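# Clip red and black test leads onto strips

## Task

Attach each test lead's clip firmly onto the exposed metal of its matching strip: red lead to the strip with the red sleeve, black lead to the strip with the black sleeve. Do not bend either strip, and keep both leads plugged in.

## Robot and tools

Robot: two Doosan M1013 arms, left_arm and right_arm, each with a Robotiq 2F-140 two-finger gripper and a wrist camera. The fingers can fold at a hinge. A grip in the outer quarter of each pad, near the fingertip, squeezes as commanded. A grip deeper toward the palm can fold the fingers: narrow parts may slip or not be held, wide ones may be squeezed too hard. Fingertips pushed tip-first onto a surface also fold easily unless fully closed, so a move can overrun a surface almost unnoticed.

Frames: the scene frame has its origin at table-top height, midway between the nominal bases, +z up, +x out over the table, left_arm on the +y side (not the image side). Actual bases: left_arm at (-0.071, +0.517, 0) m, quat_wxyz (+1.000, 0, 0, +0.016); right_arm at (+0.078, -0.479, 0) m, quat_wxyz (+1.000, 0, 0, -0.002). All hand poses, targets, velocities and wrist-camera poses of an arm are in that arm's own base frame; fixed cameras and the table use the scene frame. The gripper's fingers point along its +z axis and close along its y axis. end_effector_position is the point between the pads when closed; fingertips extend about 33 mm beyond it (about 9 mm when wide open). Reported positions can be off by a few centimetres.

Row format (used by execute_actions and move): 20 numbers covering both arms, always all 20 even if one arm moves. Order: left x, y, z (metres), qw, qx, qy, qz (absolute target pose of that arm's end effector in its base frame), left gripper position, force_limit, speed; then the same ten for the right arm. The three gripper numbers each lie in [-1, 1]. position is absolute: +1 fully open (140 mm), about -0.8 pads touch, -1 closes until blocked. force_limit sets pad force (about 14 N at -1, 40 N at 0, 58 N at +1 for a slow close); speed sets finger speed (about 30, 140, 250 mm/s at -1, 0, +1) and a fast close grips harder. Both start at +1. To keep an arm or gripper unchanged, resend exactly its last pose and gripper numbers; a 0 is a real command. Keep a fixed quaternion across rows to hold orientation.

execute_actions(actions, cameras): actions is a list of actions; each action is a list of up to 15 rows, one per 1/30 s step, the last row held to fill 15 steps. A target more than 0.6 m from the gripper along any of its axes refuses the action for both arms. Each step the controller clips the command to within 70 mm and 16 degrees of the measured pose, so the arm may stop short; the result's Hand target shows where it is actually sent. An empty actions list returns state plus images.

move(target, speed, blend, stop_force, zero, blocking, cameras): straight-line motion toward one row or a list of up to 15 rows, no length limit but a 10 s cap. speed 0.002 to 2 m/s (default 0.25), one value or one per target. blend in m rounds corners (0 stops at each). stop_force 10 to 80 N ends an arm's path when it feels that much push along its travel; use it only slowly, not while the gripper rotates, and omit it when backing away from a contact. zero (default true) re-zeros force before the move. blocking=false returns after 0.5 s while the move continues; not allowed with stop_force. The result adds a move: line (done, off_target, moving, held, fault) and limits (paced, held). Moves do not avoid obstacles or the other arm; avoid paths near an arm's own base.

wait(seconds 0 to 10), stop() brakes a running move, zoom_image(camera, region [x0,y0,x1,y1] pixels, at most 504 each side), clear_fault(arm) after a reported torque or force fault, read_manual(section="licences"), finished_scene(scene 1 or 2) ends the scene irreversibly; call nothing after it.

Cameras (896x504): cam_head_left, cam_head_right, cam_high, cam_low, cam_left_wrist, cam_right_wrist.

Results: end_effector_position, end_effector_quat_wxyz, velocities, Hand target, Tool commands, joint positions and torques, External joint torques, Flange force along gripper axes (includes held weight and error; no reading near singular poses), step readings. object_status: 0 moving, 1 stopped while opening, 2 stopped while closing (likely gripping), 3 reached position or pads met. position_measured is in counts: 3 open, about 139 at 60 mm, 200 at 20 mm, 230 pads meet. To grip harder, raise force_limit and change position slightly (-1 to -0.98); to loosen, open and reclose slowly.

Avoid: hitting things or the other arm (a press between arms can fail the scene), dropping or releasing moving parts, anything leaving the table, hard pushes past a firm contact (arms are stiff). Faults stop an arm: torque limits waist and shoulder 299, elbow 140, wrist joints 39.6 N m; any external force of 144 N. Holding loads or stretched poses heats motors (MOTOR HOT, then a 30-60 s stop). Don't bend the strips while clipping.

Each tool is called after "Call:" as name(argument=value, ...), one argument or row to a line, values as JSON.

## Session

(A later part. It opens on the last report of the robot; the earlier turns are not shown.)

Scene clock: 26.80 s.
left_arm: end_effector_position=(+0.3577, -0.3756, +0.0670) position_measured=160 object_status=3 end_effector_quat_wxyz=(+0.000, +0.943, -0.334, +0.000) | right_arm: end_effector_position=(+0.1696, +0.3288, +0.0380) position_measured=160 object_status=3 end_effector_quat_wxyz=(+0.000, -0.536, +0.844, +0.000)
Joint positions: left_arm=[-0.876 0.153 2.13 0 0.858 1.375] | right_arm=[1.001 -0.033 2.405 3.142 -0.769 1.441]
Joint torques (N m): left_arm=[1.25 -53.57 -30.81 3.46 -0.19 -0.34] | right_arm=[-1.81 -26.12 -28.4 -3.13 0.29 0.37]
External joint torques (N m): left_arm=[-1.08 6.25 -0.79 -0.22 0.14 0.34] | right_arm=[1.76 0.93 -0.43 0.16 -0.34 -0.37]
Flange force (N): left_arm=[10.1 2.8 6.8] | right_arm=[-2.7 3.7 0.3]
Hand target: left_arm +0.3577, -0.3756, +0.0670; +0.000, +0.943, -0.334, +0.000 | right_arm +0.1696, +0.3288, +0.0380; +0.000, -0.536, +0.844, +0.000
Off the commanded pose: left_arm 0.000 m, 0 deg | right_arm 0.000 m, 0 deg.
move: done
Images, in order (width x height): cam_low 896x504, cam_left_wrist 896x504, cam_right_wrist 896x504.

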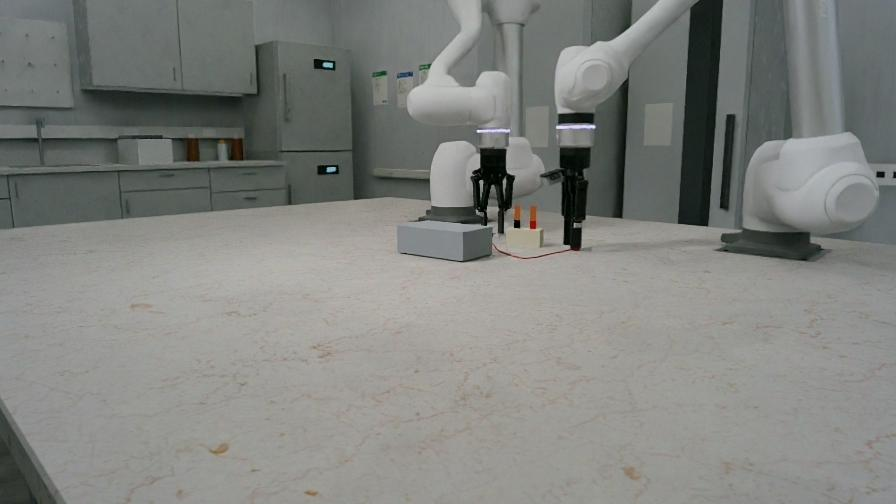

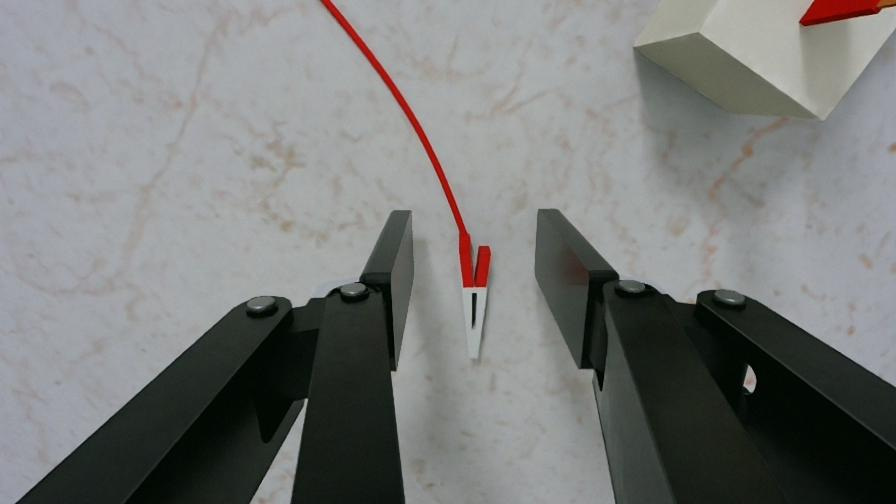

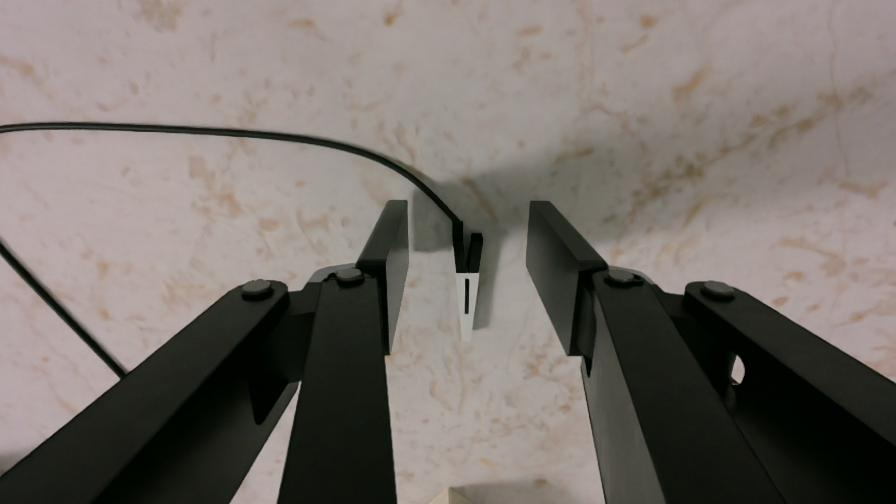

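Call:
move(
  target=[
    [0.3577, -0.3756, 0.0615, 0, 0.9426, -0.3338, 0, -0.25, -1, -1, 0.1696, 0.3288, 0.033, 0, 0.5358, -0.8443, 0, -0.25, -1, -1],
    [0.3577, -0.3756, 0.0615, 0, 0.9426, -0.3338, 0, -1, -1, -1, 0.1696, 0.3288, 0.033, 0, 0.5358, -0.8443, 0, -1, -1, -1],
  ],
  speed=0.05,
  cameras=["cam_left_wrist", "cam_right_wrist", "cam_low"],
)

Call:
zoom_image(
  camera="cam_low",
  region=[460, 190, 600, 270],
)

Call:
zoom_image(
  camera="cam_left_wrist",
  region=[390, 200, 560, 370],
)

Call:
zoom_image(
  camera="cam_right_wrist",
  region=[380, 200, 550, 370],
)

Scene clock: 30.07 s.
left_arm: end_effector_position=(+0.3577, -0.3756, +0.0615) position_measured=219 object_status=2 end_effector_quat_wxyz=(+0.000, +0.943, -0.334, +0.000) | right_arm: end_effector_position=(+0.1696, +0.3288, +0.0330) position_measured=212 object_status=2 end_effector_quat_wxyz=(+0.000, -0.536, +0.844, +0.000)
Joint positions: left_arm=[-0.876 0.16 2.135 0 0.846 1.375] | right_arm=[1.001 -0.024 2.41 3.142 -0.756 1.441]
Joint torques (N m): left_arm=[1.25 -53.28 -29.83 3.7 0.01 -0.34] | right_arm=[-1.64 -26.75 -26.58 -3.03 0.13 0.33]
External joint torques (N m): left_arm=[-0.97 5.5 -1.45 -0.49 -0.06 0.34] | right_arm=[1.55 1.06 -1.84 0.11 -0.18 -0.33]
Flange force (N): left_arm=[10.1 2.5 5.9] | right_arm=[-5.1 3.1 -0.3]
Hand target: left_arm +0.3577, -0.3756, +0.0615; +0.000, +0.943, -0.334, +0.000 | right_arm +0.1696, +0.3288, +0.0330; +0.000, -0.536, +0.844, +0.000
Off the commanded pose: left_arm 0.000 m, 0 deg | right_arm 0.000 m, 0 deg.
move: done
Images, in order (width x height): cam_low 896x504, cam_left_wrist 896x504, cam_right_wrist 896x504.

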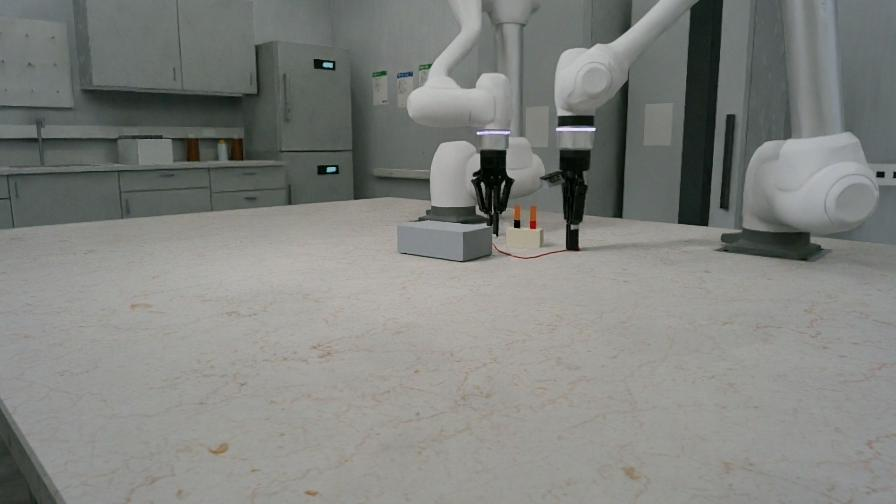

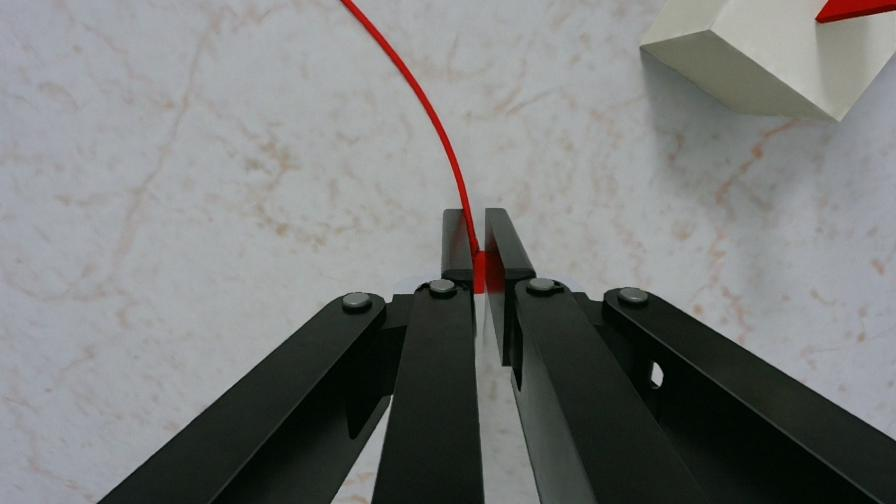

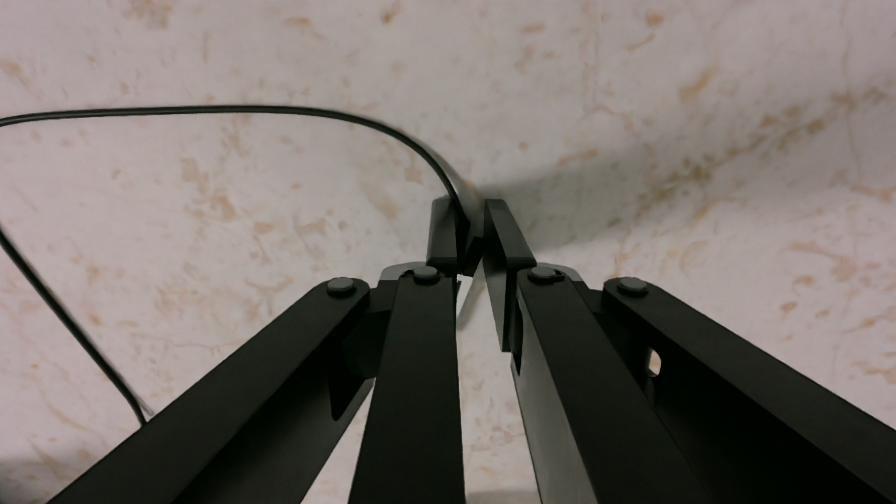

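Scaled by 3.600 from the camera's 896x504 image, which has a finer 1280x720 frame.

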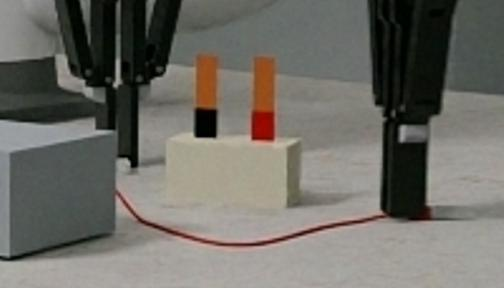

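Scaled by 2.965 from the camera's 896x504 image, which has a finer 1280x720 frame.

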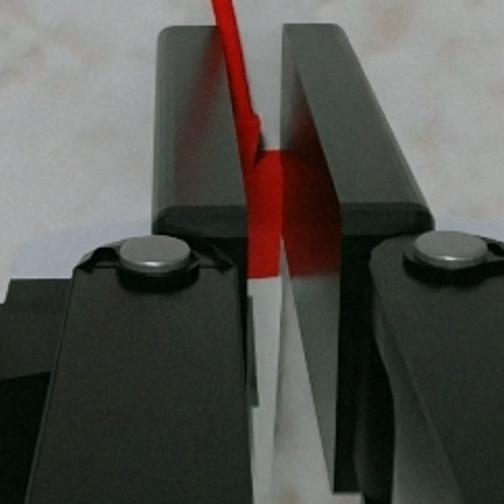

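Scaled by 2.965 from the camera's 896x504 image, which has a finer 1280x720 frame.

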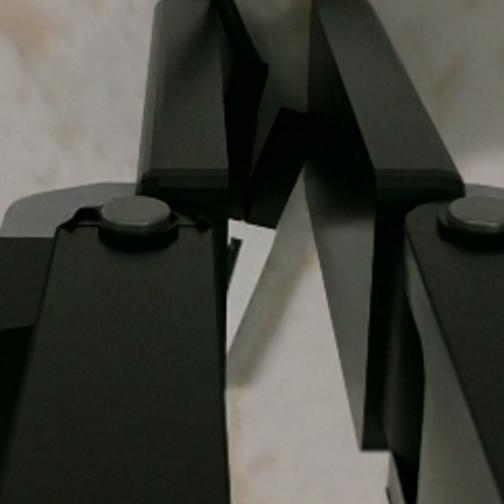

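Call:
move(
  target=[0.3577, -0.3756, 0.12, 0, 0.9426, -0.3338, 0, -1, -1, -1, 0.1696, 0.3288, 0.033, 0, 0.5358, -0.8443, 0, -0.4, -1, -1],
  speed=0.1,
  cameras=["cam_left_wrist", "cam_right_wrist", "cam_low"],
)

Call:
zoom_image(
  camera="cam_low",
  region=[520, 190, 640, 260],
)

Call:
zoom_image(
  camera="cam_left_wrist",
  region=[390, 200, 560, 400],
)

Call:
zoom_image(
  camera="cam_right_wrist",
  region=[380, 200, 550, 370],
)

Scene clock: 36.07 s.
left_arm: end_effector_position=(+0.3577, -0.3756, +0.1199) position_measured=219 object_status=2 end_effector_quat_wxyz=(+0.000, +0.943, -0.334, +0.000) | right_arm: end_effector_position=(+0.1696, +0.3288, +0.0330) position_measured=179 object_status=0 end_effector_quat_wxyz=(+0.000, -0.536, +0.844, +0.000)
Joint positions: left_arm=[-0.876 0.093 2.082 0 0.967 1.375] | right_arm=[1.001 -0.024 2.41 3.142 -0.756 1.441]
Joint torques (N m): left_arm=[1.4 -49.38 -33.99 3.73 -0.22 -0.38] | right_arm=[-1.84 -27.54 -27.83 -3.05 0.41 0.34]
External joint torques (N m): left_arm=[-1.22 5.41 -0.36 -0.22 0.18 0.38] | right_arm=[1.78 1.9 -0.58 0.12 -0.45 -0.34]
Flange force (N): left_arm=[8.5 2.7 5.0] | right_arm=[-4.6 3.7 1.6]
Hand target: left_arm +0.3577, -0.3756, +0.1200; +0.000, +0.943, -0.334, +0.000 | right_arm +0.1696, +0.3288, +0.0330; +0.000, -0.536, +0.844, +0.000
Off the commanded pose: left_arm 0.000 m, 0 deg | right_arm 0.000 m, 0 deg.
move: done
Images, in order (width x height): cam_low 896x504, cam_left_wrist 896x504, cam_right_wrist 896x504.

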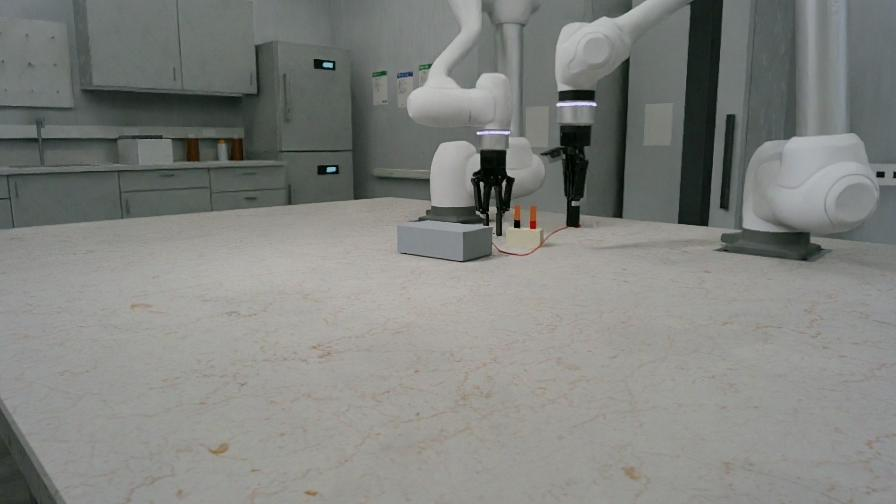

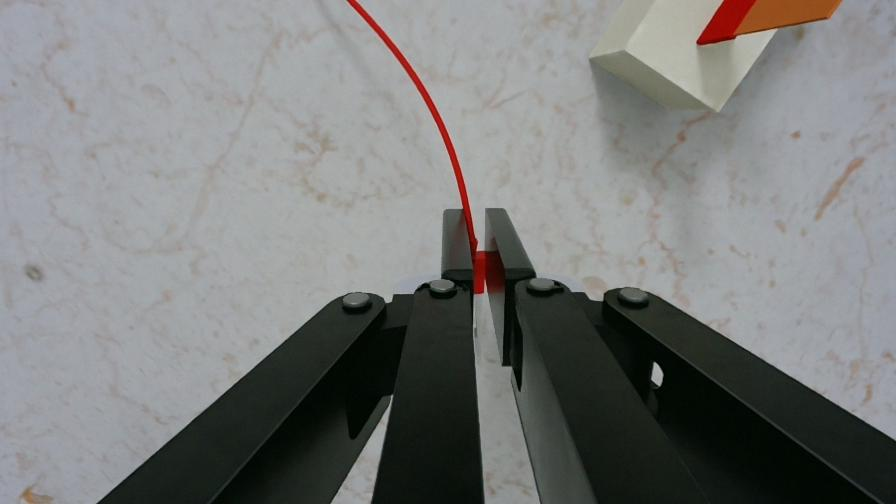

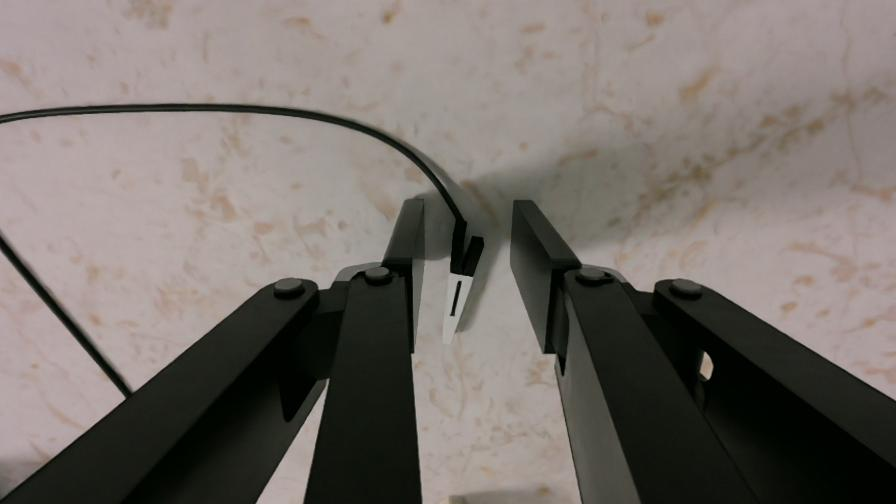

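Scaled by 4.200 from the camera's 896x504 image, which has a finer 1280x720 frame.

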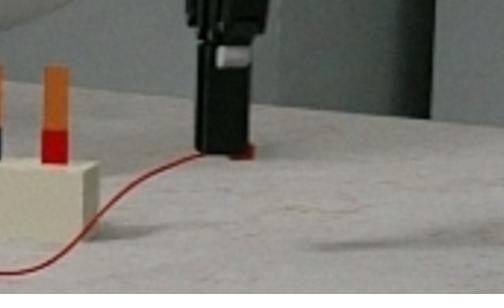

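Scaled by 2.520 from the camera's 896x504 image, which has a finer 1280x720 frame.

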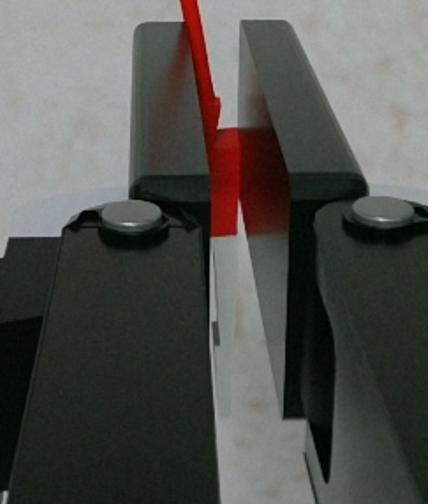

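Scaled by 2.965 from the camera's 896x504 image, which has a finer 1280x720 frame.

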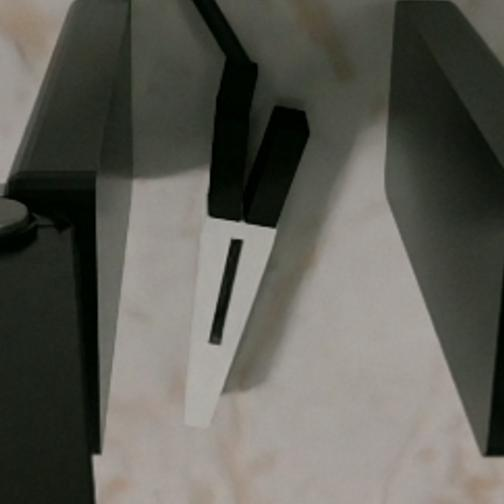

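Call:
move(
  target=[
    [0.3577, -0.3756, 0.0625, 0, 0.9426, -0.3338, 0, -1, -1, -1, 0.1696, 0.3288, 0.034, 0, 0.5358, -0.8443, 0, -0.25, -1, -1],
    [0.3577, -0.3756, 0.0625, 0, 0.9426, -0.3338, 0, -0.25, -1, 0, 0.1696, 0.3288, 0.034, 0, 0.5358, -0.8443, 0, -0.25, -1, 0],
    [0.3577, -0.3756, 0.13, 0.1178, 0.4268, -0.8949, 0.0562, -0.25, -1, 0, 0.1687, 0.3281, 0.10, 0.0340, 0.9572, -0.2583, 0.1260, -0.25, -1, 0],
    [0.3587, -0.3764, 0.115, 0.2440, -0.3224, -0.9105, -0.0864, -0.25, -1, 0, 0.1687, 0.3281, 0.087, -0.1189, 0.8579, 0.4437, 0.2299, -0.25, -1, 0],
  ],
  speed=[0.1, 0.1, 0.5, 0.5],
  blend=[0, 0, 0.02, 0],
  cameras=["cam_left_wrist", "cam_right_wrist", "cam_low"],
)

Scene clock: 45.37 s.
left_arm: end_effector_position=(+0.3587, -0.3764, +0.1150) position_measured=160 object_status=3 end_effector_quat_wxyz=(-0.244, +0.322, +0.911, +0.086) | right_arm: end_effector_position=(+0.1687, +0.3281, +0.0870) position_measured=160 object_status=3 end_effector_quat_wxyz=(-0.119, +0.858, +0.444, +0.230)
Joint positions: left_arm=[-0.829 0.38 1.812 -0.074 1.469 4.592] | right_arm=[1.042 -0.381 2.636 3.018 -0.368 -1.38]
Joint torques (N m): left_arm=[1.12 -77.87 -31.57 3.44 1.56 -0.35] | right_arm=[-2.28 3.93 -33.5 -3.51 1.88 0.52]
External joint torques (N m): left_arm=[-0.94 7.7 -0.52 -0.18 0.11 0.35] | right_arm=[2.22 0.44 -0.36 0.13 -0.5 -0.52]
Flange force (N): left_arm=[-13.3 -2.2 0.3] | right_arm=[0.0 0.0 0.0]
Hand target: left_arm +0.3587, -0.3764, +0.1150; -0.244, +0.322, +0.911, +0.086 | right_arm +0.1687, +0.3281, +0.0870; -0.119, +0.858, +0.444, +0.230
Off the commanded pose: left_arm 0.000 m, 0 deg | right_arm 0.000 m, 0 deg.
move: done
Images, in order (width x height): cam_low 896x504, cam_left_wrist 896x504, cam_right_wrist 896x504.

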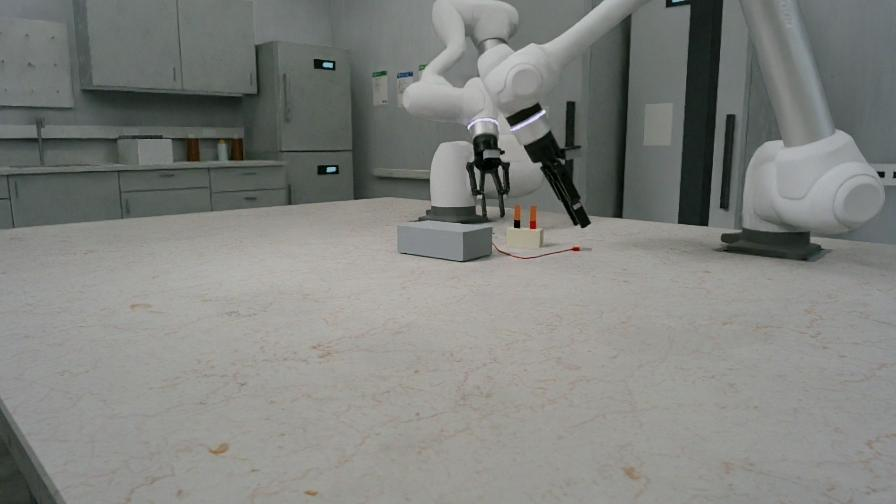

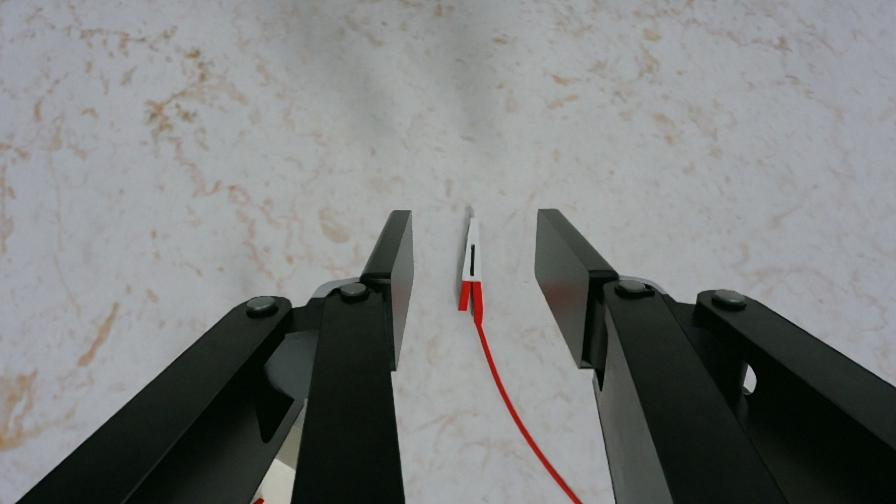

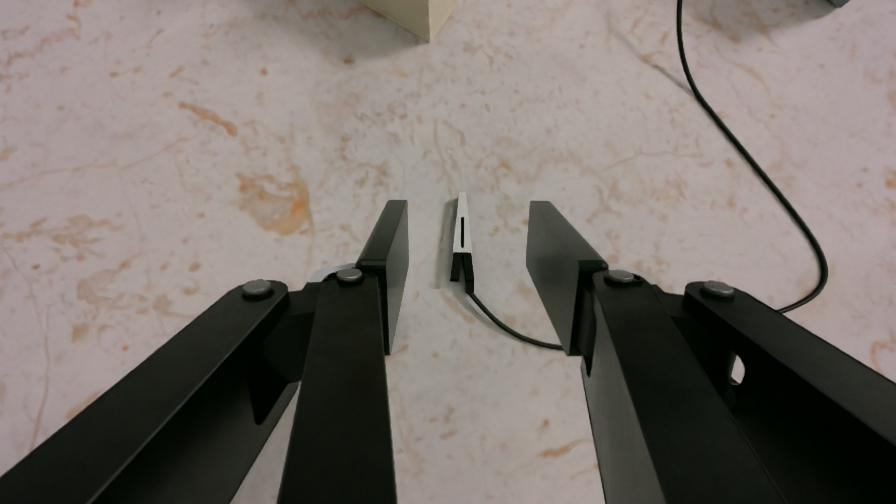

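Call:
zoom_image(
  camera="cam_left_wrist",
  region=[390, 190, 560, 340],
)

Call:
zoom_image(
  camera="cam_right_wrist",
  region=[380, 170, 550, 320],
)

Call:
zoom_image(
  camera="cam_low",
  region=[460, 180, 620, 270],
)

Scaled by 2.965 from the camera's 896x504 image, which has a finer 1280x720 frame.

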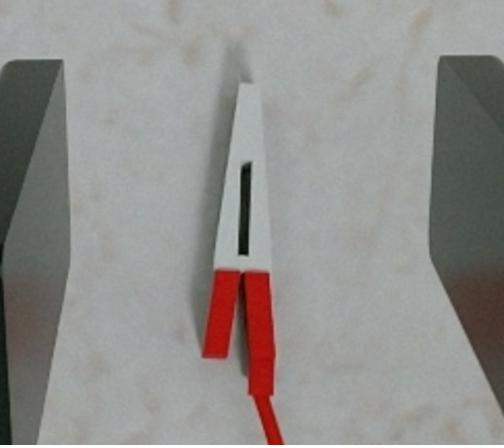

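Scaled by 2.965 from the camera's 896x504 image, which has a finer 1280x720 frame.

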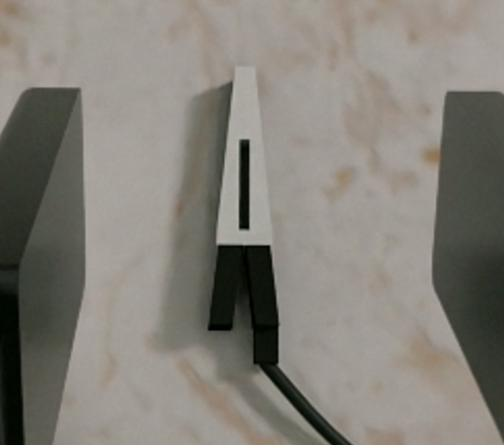

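Scaled by 3.150 from the camera's 896x504 image, which has a finer 1280x720 frame.

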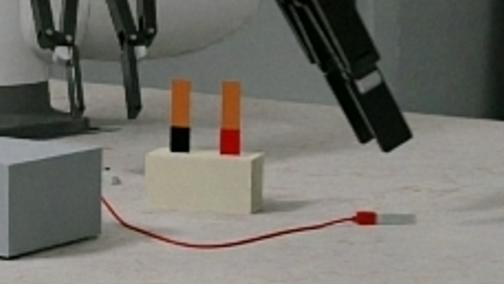

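Call:
move(
  target=[0.3617, -0.3785, 0.073, 0.2416, -0.3462, -0.9018, -0.0928, -0.25, -1, 0, 0.1681, 0.3282, 0.047, -0.1175, 0.8606, 0.4385, 0.2306, -0.25, -1, 0],
  speed=0.1,
  cameras=["cam_left_wrist", "cam_right_wrist", "cam_low"],
)

Call:
zoom_image(
  camera="cam_left_wrist",
  region=[390, 190, 560, 340],
)

Call:
zoom_image(
  camera="cam_right_wrist",
  region=[380, 170, 550, 320],
)

Call:
zoom_image(
  camera="cam_low",
  region=[460, 180, 620, 270],
)

Scene clock: 48.73 s.
left_arm: end_effector_position=(+0.3617, -0.3785, +0.0730) position_measured=160 object_status=3 end_effector_quat_wxyz=(-0.242, +0.346, +0.902, +0.093) | right_arm: end_effector_position=(+0.1681, +0.3282, +0.0470) position_measured=160 object_status=3 end_effector_quat_wxyz=(-0.118, +0.861, +0.439, +0.230)
Joint positions: left_arm=[-0.84 0.428 1.832 -0.054 1.403 4.629] | right_arm=[1.053 -0.285 2.685 2.896 -0.226 -1.235]
Joint torques (N m): left_arm=[1.16 -80.7 -29.8 3.36 1.58 -0.38] | right_arm=[-1.68 -1.91 -29.57 -3.08 1.85 0.46]
External joint torques (N m): left_arm=[-1.02 7.68 -0.6 -0.21 0.1 0.38] | right_arm=[1.62 0.66 -0.58 0.19 -0.52 -0.46]
Flange force (N): left_arm=[-13.4 -1.8 1.1] | right_arm=[0.0 0.0 0.0]
Hand target: left_arm +0.3617, -0.3785, +0.0730; -0.242, +0.346, +0.902, +0.093 | right_arm +0.1681, +0.3282, +0.0470; -0.118, +0.861, +0.439, +0.230
Off the commanded pose: left_arm 0.000 m, 0 deg | right_arm 0.000 m, 0 deg.
move: done
Images, in order (width x height): cam_low 896x504, cam_left_wrist 896x504, cam_right_wrist 896x504.

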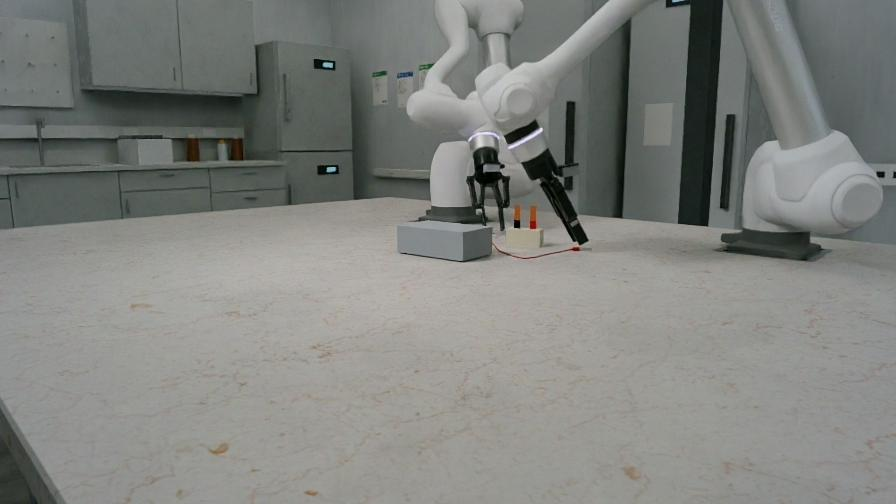

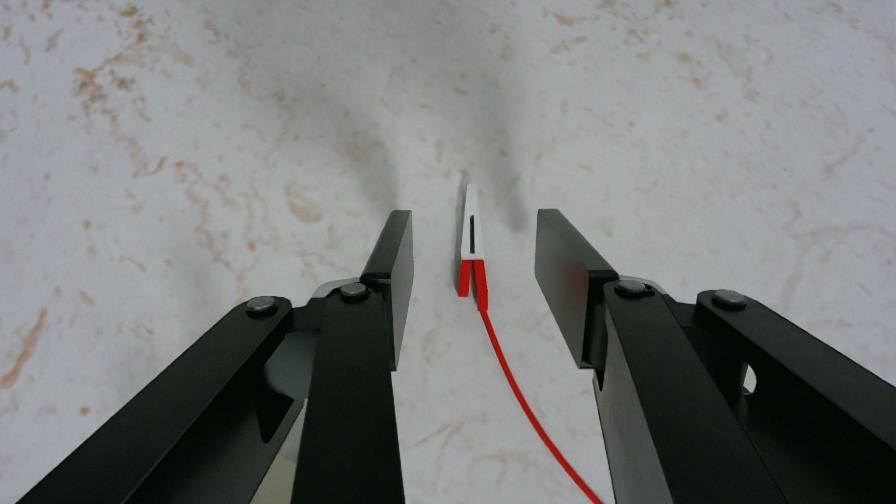

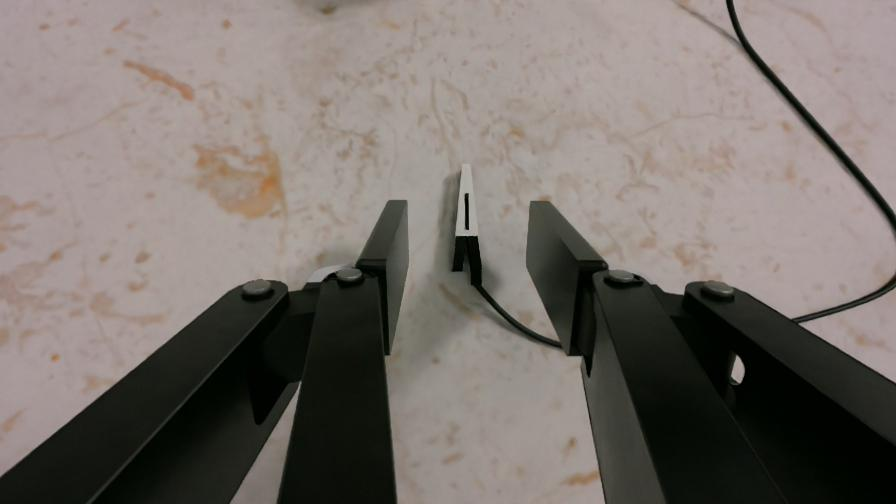

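Scaled by 2.965 from the camera's 896x504 image, which has a finer 1280x720 frame.

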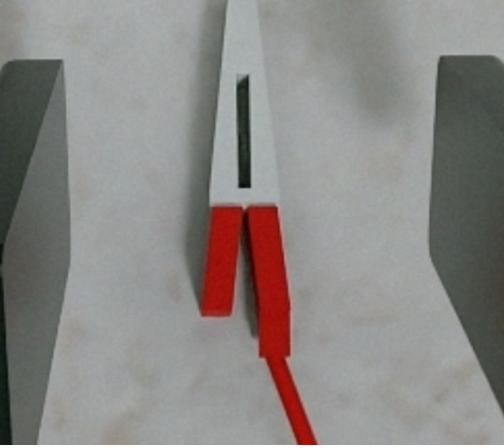

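Scaled by 2.965 from the camera's 896x504 image, which has a finer 1280x720 frame.

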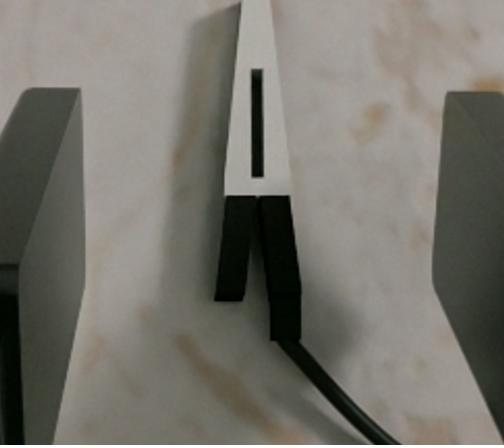

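Scaled by 3.150 from the camera's 896x504 image, which has a finer 1280x720 frame.

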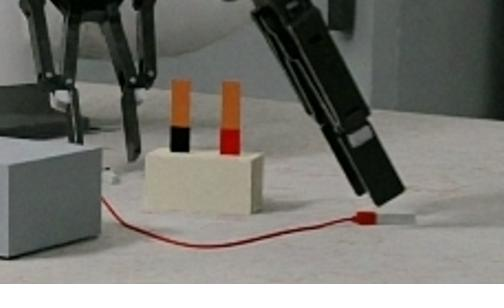

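Call:
move(
  target=[0.3647, -0.3812, 0.065, 0.2416, -0.3462, -0.9018, -0.0928, -0.25, -1, 0, 0.1681, 0.3282, 0.039, -0.1175, 0.8606, 0.4385, 0.2306, -0.25, -1, 0],
  speed=0.08,
  cameras=["cam_left_wrist", "cam_right_wrist", "cam_low"],
)

Call:
zoom_image(
  camera="cam_left_wrist",
  region=[390, 190, 560, 340],
)

Call:
zoom_image(
  camera="cam_right_wrist",
  region=[380, 170, 550, 320],
)

Call:
zoom_image(
  camera="cam_low",
  region=[460, 180, 620, 270],
)

Scene clock: 52.07 s.
left_arm: end_effector_position=(+0.3647, -0.3812, +0.0650) position_measured=160 object_status=3 end_effector_quat_wxyz=(-0.242, +0.346, +0.902, +0.093) | right_arm: end_effector_position=(+0.1681, +0.3282, +0.0390) position_measured=160 object_status=3 end_effector_quat_wxyz=(-0.118, +0.861, +0.439, +0.231)
Joint positions: left_arm=[-0.84 0.442 1.829 -0.054 1.392 4.63] | right_arm=[1.054 -0.262 2.695 2.854 -0.196 -1.192]
Joint torques (N m): left_arm=[0.69 -81.99 -29.47 3.33 1.55 -0.38] | right_arm=[-1.53 -3.34 -28.71 -3.17 1.76 0.12]
External joint torques (N m): left_arm=[-0.6 8.21 -0.62 -0.21 0.12 0.38] | right_arm=[1.44 0.75 -0.61 0.41 -0.46 -0.12]
Flange force (N): left_arm=[-14.3 -1.2 1.3] | right_arm=[0.0 0.0 0.0]
Hand target: left_arm +0.3647, -0.3812, +0.0650; -0.242, +0.346, +0.902, +0.093 | right_arm +0.1681, +0.3282, +0.0390; -0.118, +0.861, +0.439, +0.231
Off the commanded pose: left_arm 0.000 m, 0 deg | right_arm 0.000 m, 0 deg.
move: done
Images, in order (width x height): cam_low 896x504, cam_left_wrist 896x504, cam_right_wrist 896x504.

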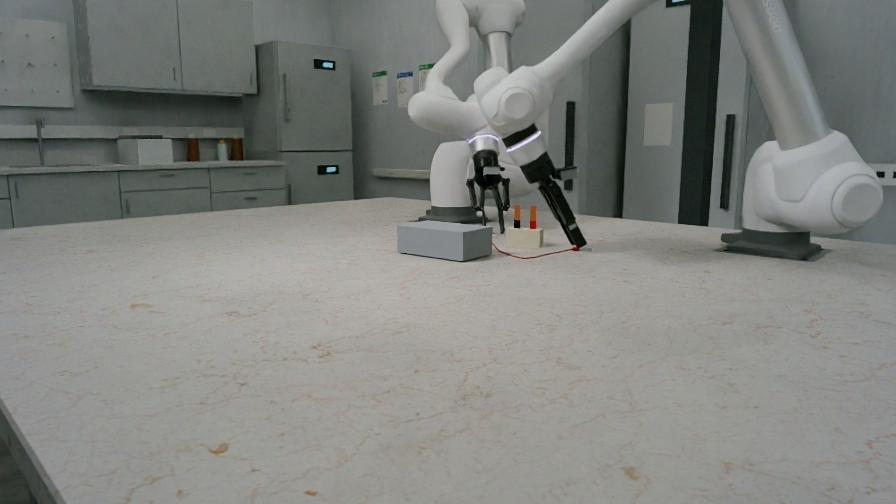

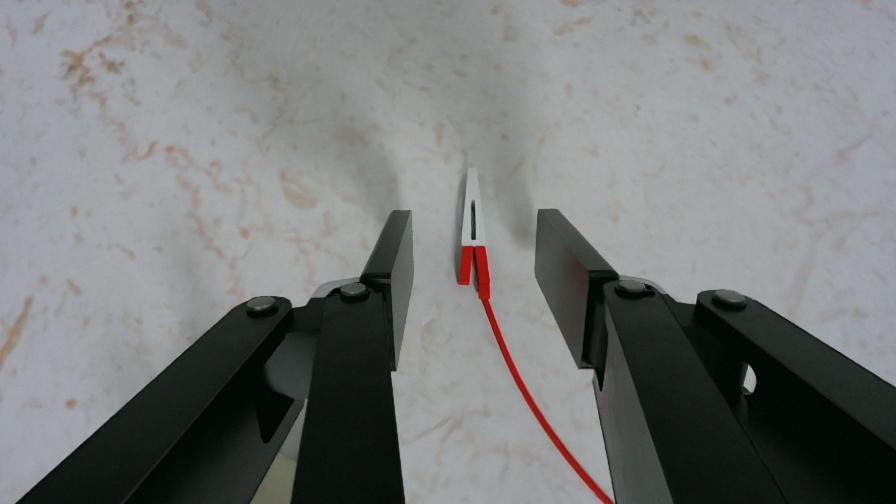

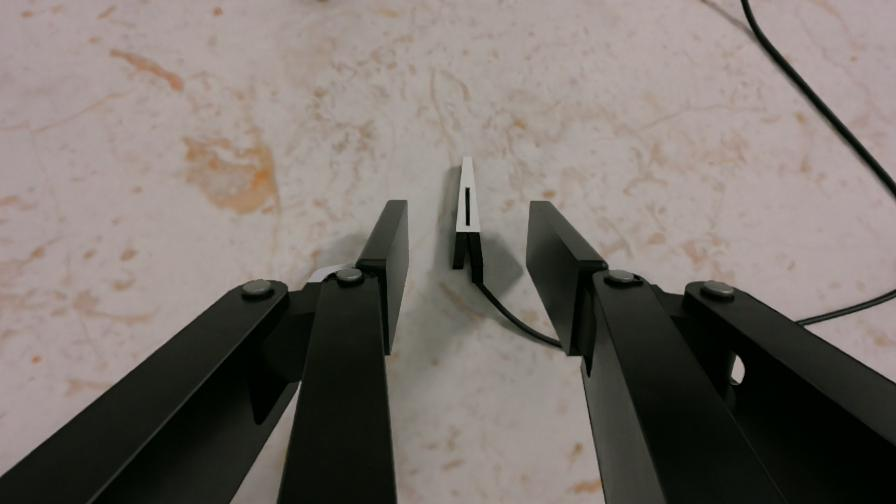

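Scaled by 2.965 from the camera's 896x504 image, which has a finer 1280x720 frame.

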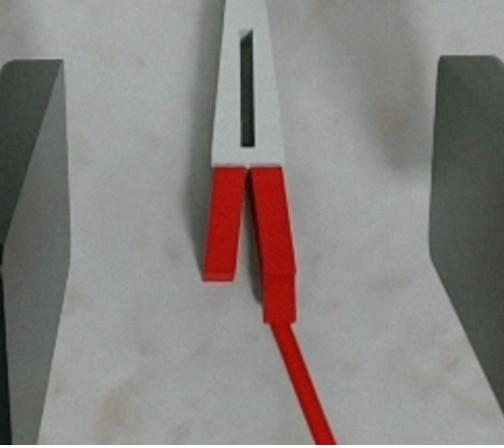

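Scaled by 2.965 from the camera's 896x504 image, which has a finer 1280x720 frame.

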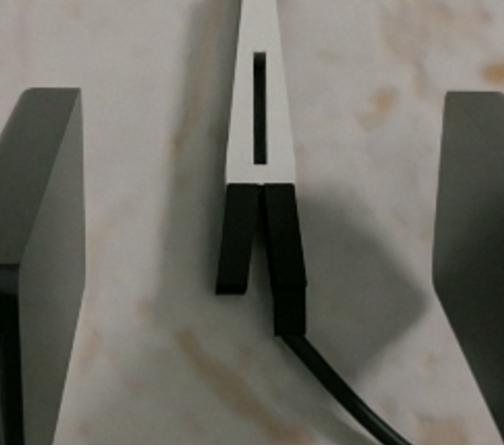

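Scaled by 3.150 from the camera's 896x504 image, which has a finer 1280x720 frame.

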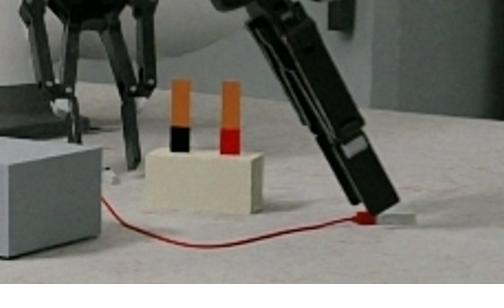

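Call:
move(
  target=[
    [0.3647, -0.3812, 0.0605, 0.2416, -0.3462, -0.9018, -0.0928, -0.25, -1, -1, 0.1681, 0.3282, 0.0355, -0.1175, 0.8606, 0.4385, 0.2306, -0.25, -1, -1],
    [0.3647, -0.3812, 0.0605, 0.2416, -0.3462, -0.9018, -0.0928, -1, -1, -1, 0.1681, 0.3282, 0.0355, -0.1175, 0.8606, 0.4385, 0.2306, -1, -1, -1],
  ],
  speed=0.05,
  cameras=["cam_left_wrist", "cam_right_wrist", "cam_low"],
)

Call:
zoom_image(
  camera="cam_left_wrist",
  region=[390, 150, 560, 320],
)

Call:
zoom_image(
  camera="cam_right_wrist",
  region=[380, 140, 550, 310],
)

Call:
zoom_image(
  camera="cam_low",
  region=[460, 180, 620, 270],
)

Scene clock: 55.53 s.
left_arm: end_effector_position=(+0.3647, -0.3812, +0.0605) position_measured=220 object_status=2 end_effector_quat_wxyz=(-0.242, +0.346, +0.902, +0.093) | right_arm: end_effector_position=(+0.1681, +0.3282, +0.0355) position_measured=219 object_status=2 end_effector_quat_wxyz=(-0.118, +0.861, +0.439, +0.231)
Joint positions: left_arm=[-0.84 0.446 1.832 -0.054 1.385 4.63] | right_arm=[1.054 -0.252 2.699 2.83 -0.183 -1.167]
Joint torques (N m): left_arm=[1.13 -81.25 -28.99 3.4 1.63 -0.4] | right_arm=[-1.7 -3.87 -28.16 -2.82 1.66 0.36]
External joint torques (N m): left_arm=[-0.86 6.86 -0.91 -0.29 0.06 0.4] | right_arm=[1.63 0.68 -0.81 0.12 -0.37 -0.36]
Flange force (N): left_arm=[-12.5 -1.6 0.7] | right_arm=[0.0 0.0 0.0]
Hand target: left_arm +0.3647, -0.3812, +0.0605; -0.242, +0.346, +0.902, +0.093 | right_arm +0.1681, +0.3282, +0.0355; -0.118, +0.861, +0.439, +0.231
Off the commanded pose: left_arm 0.000 m, 0 deg | right_arm 0.000 m, 0 deg.
move: done
Images, in order (width x height): cam_low 896x504, cam_left_wrist 896x504, cam_right_wrist 896x504.

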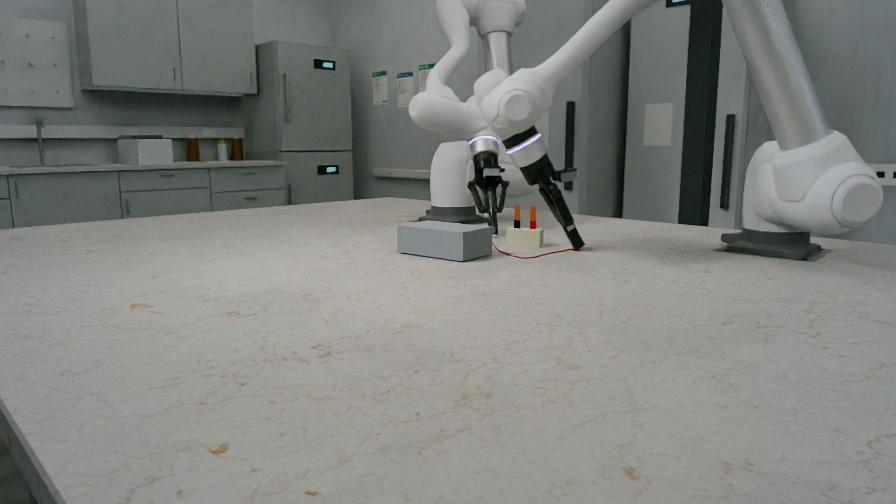

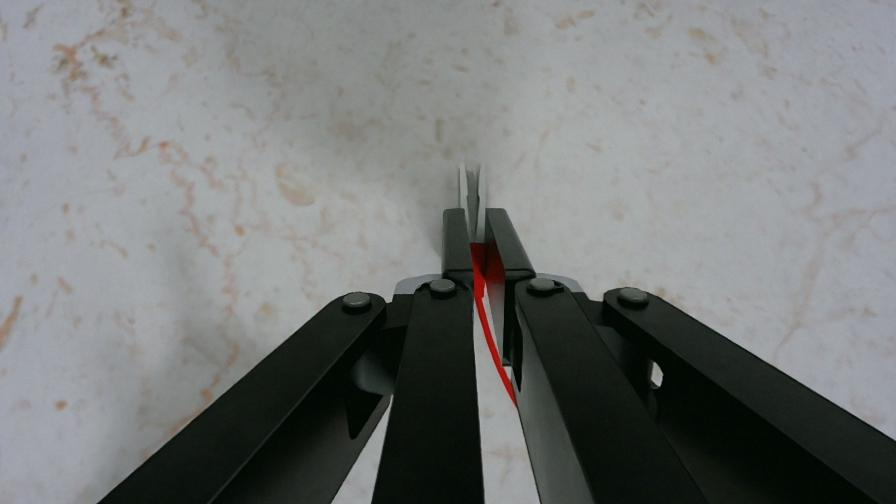

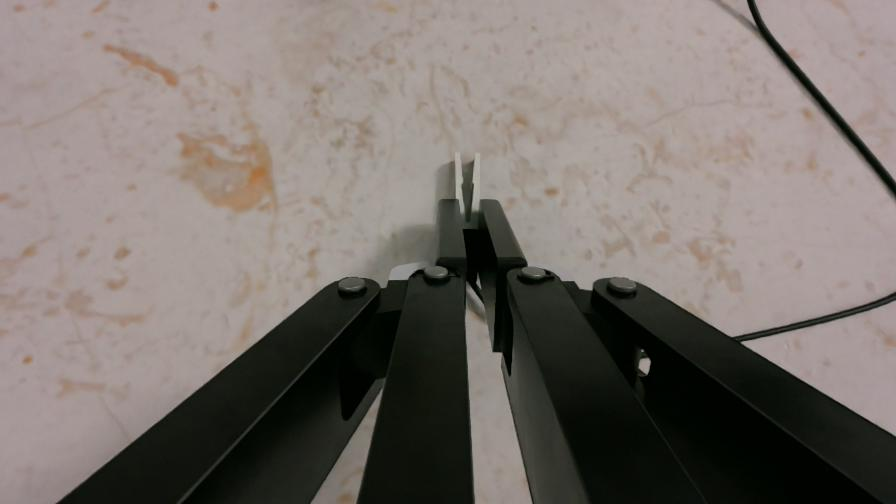

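Scaled by 2.965 from the camera's 896x504 image, which has a finer 1280x720 frame.

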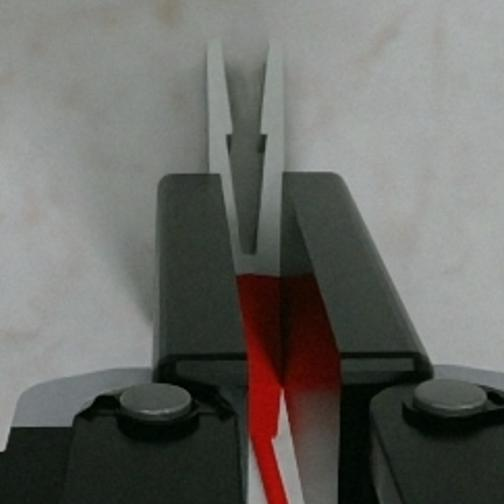

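Scaled by 2.965 from the camera's 896x504 image, which has a finer 1280x720 frame.

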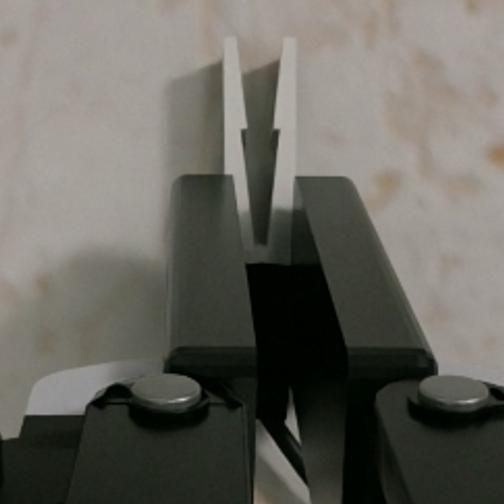

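Scaled by 3.150 from the camera's 896x504 image, which has a finer 1280x720 frame.

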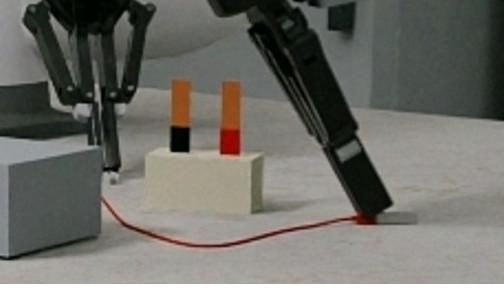

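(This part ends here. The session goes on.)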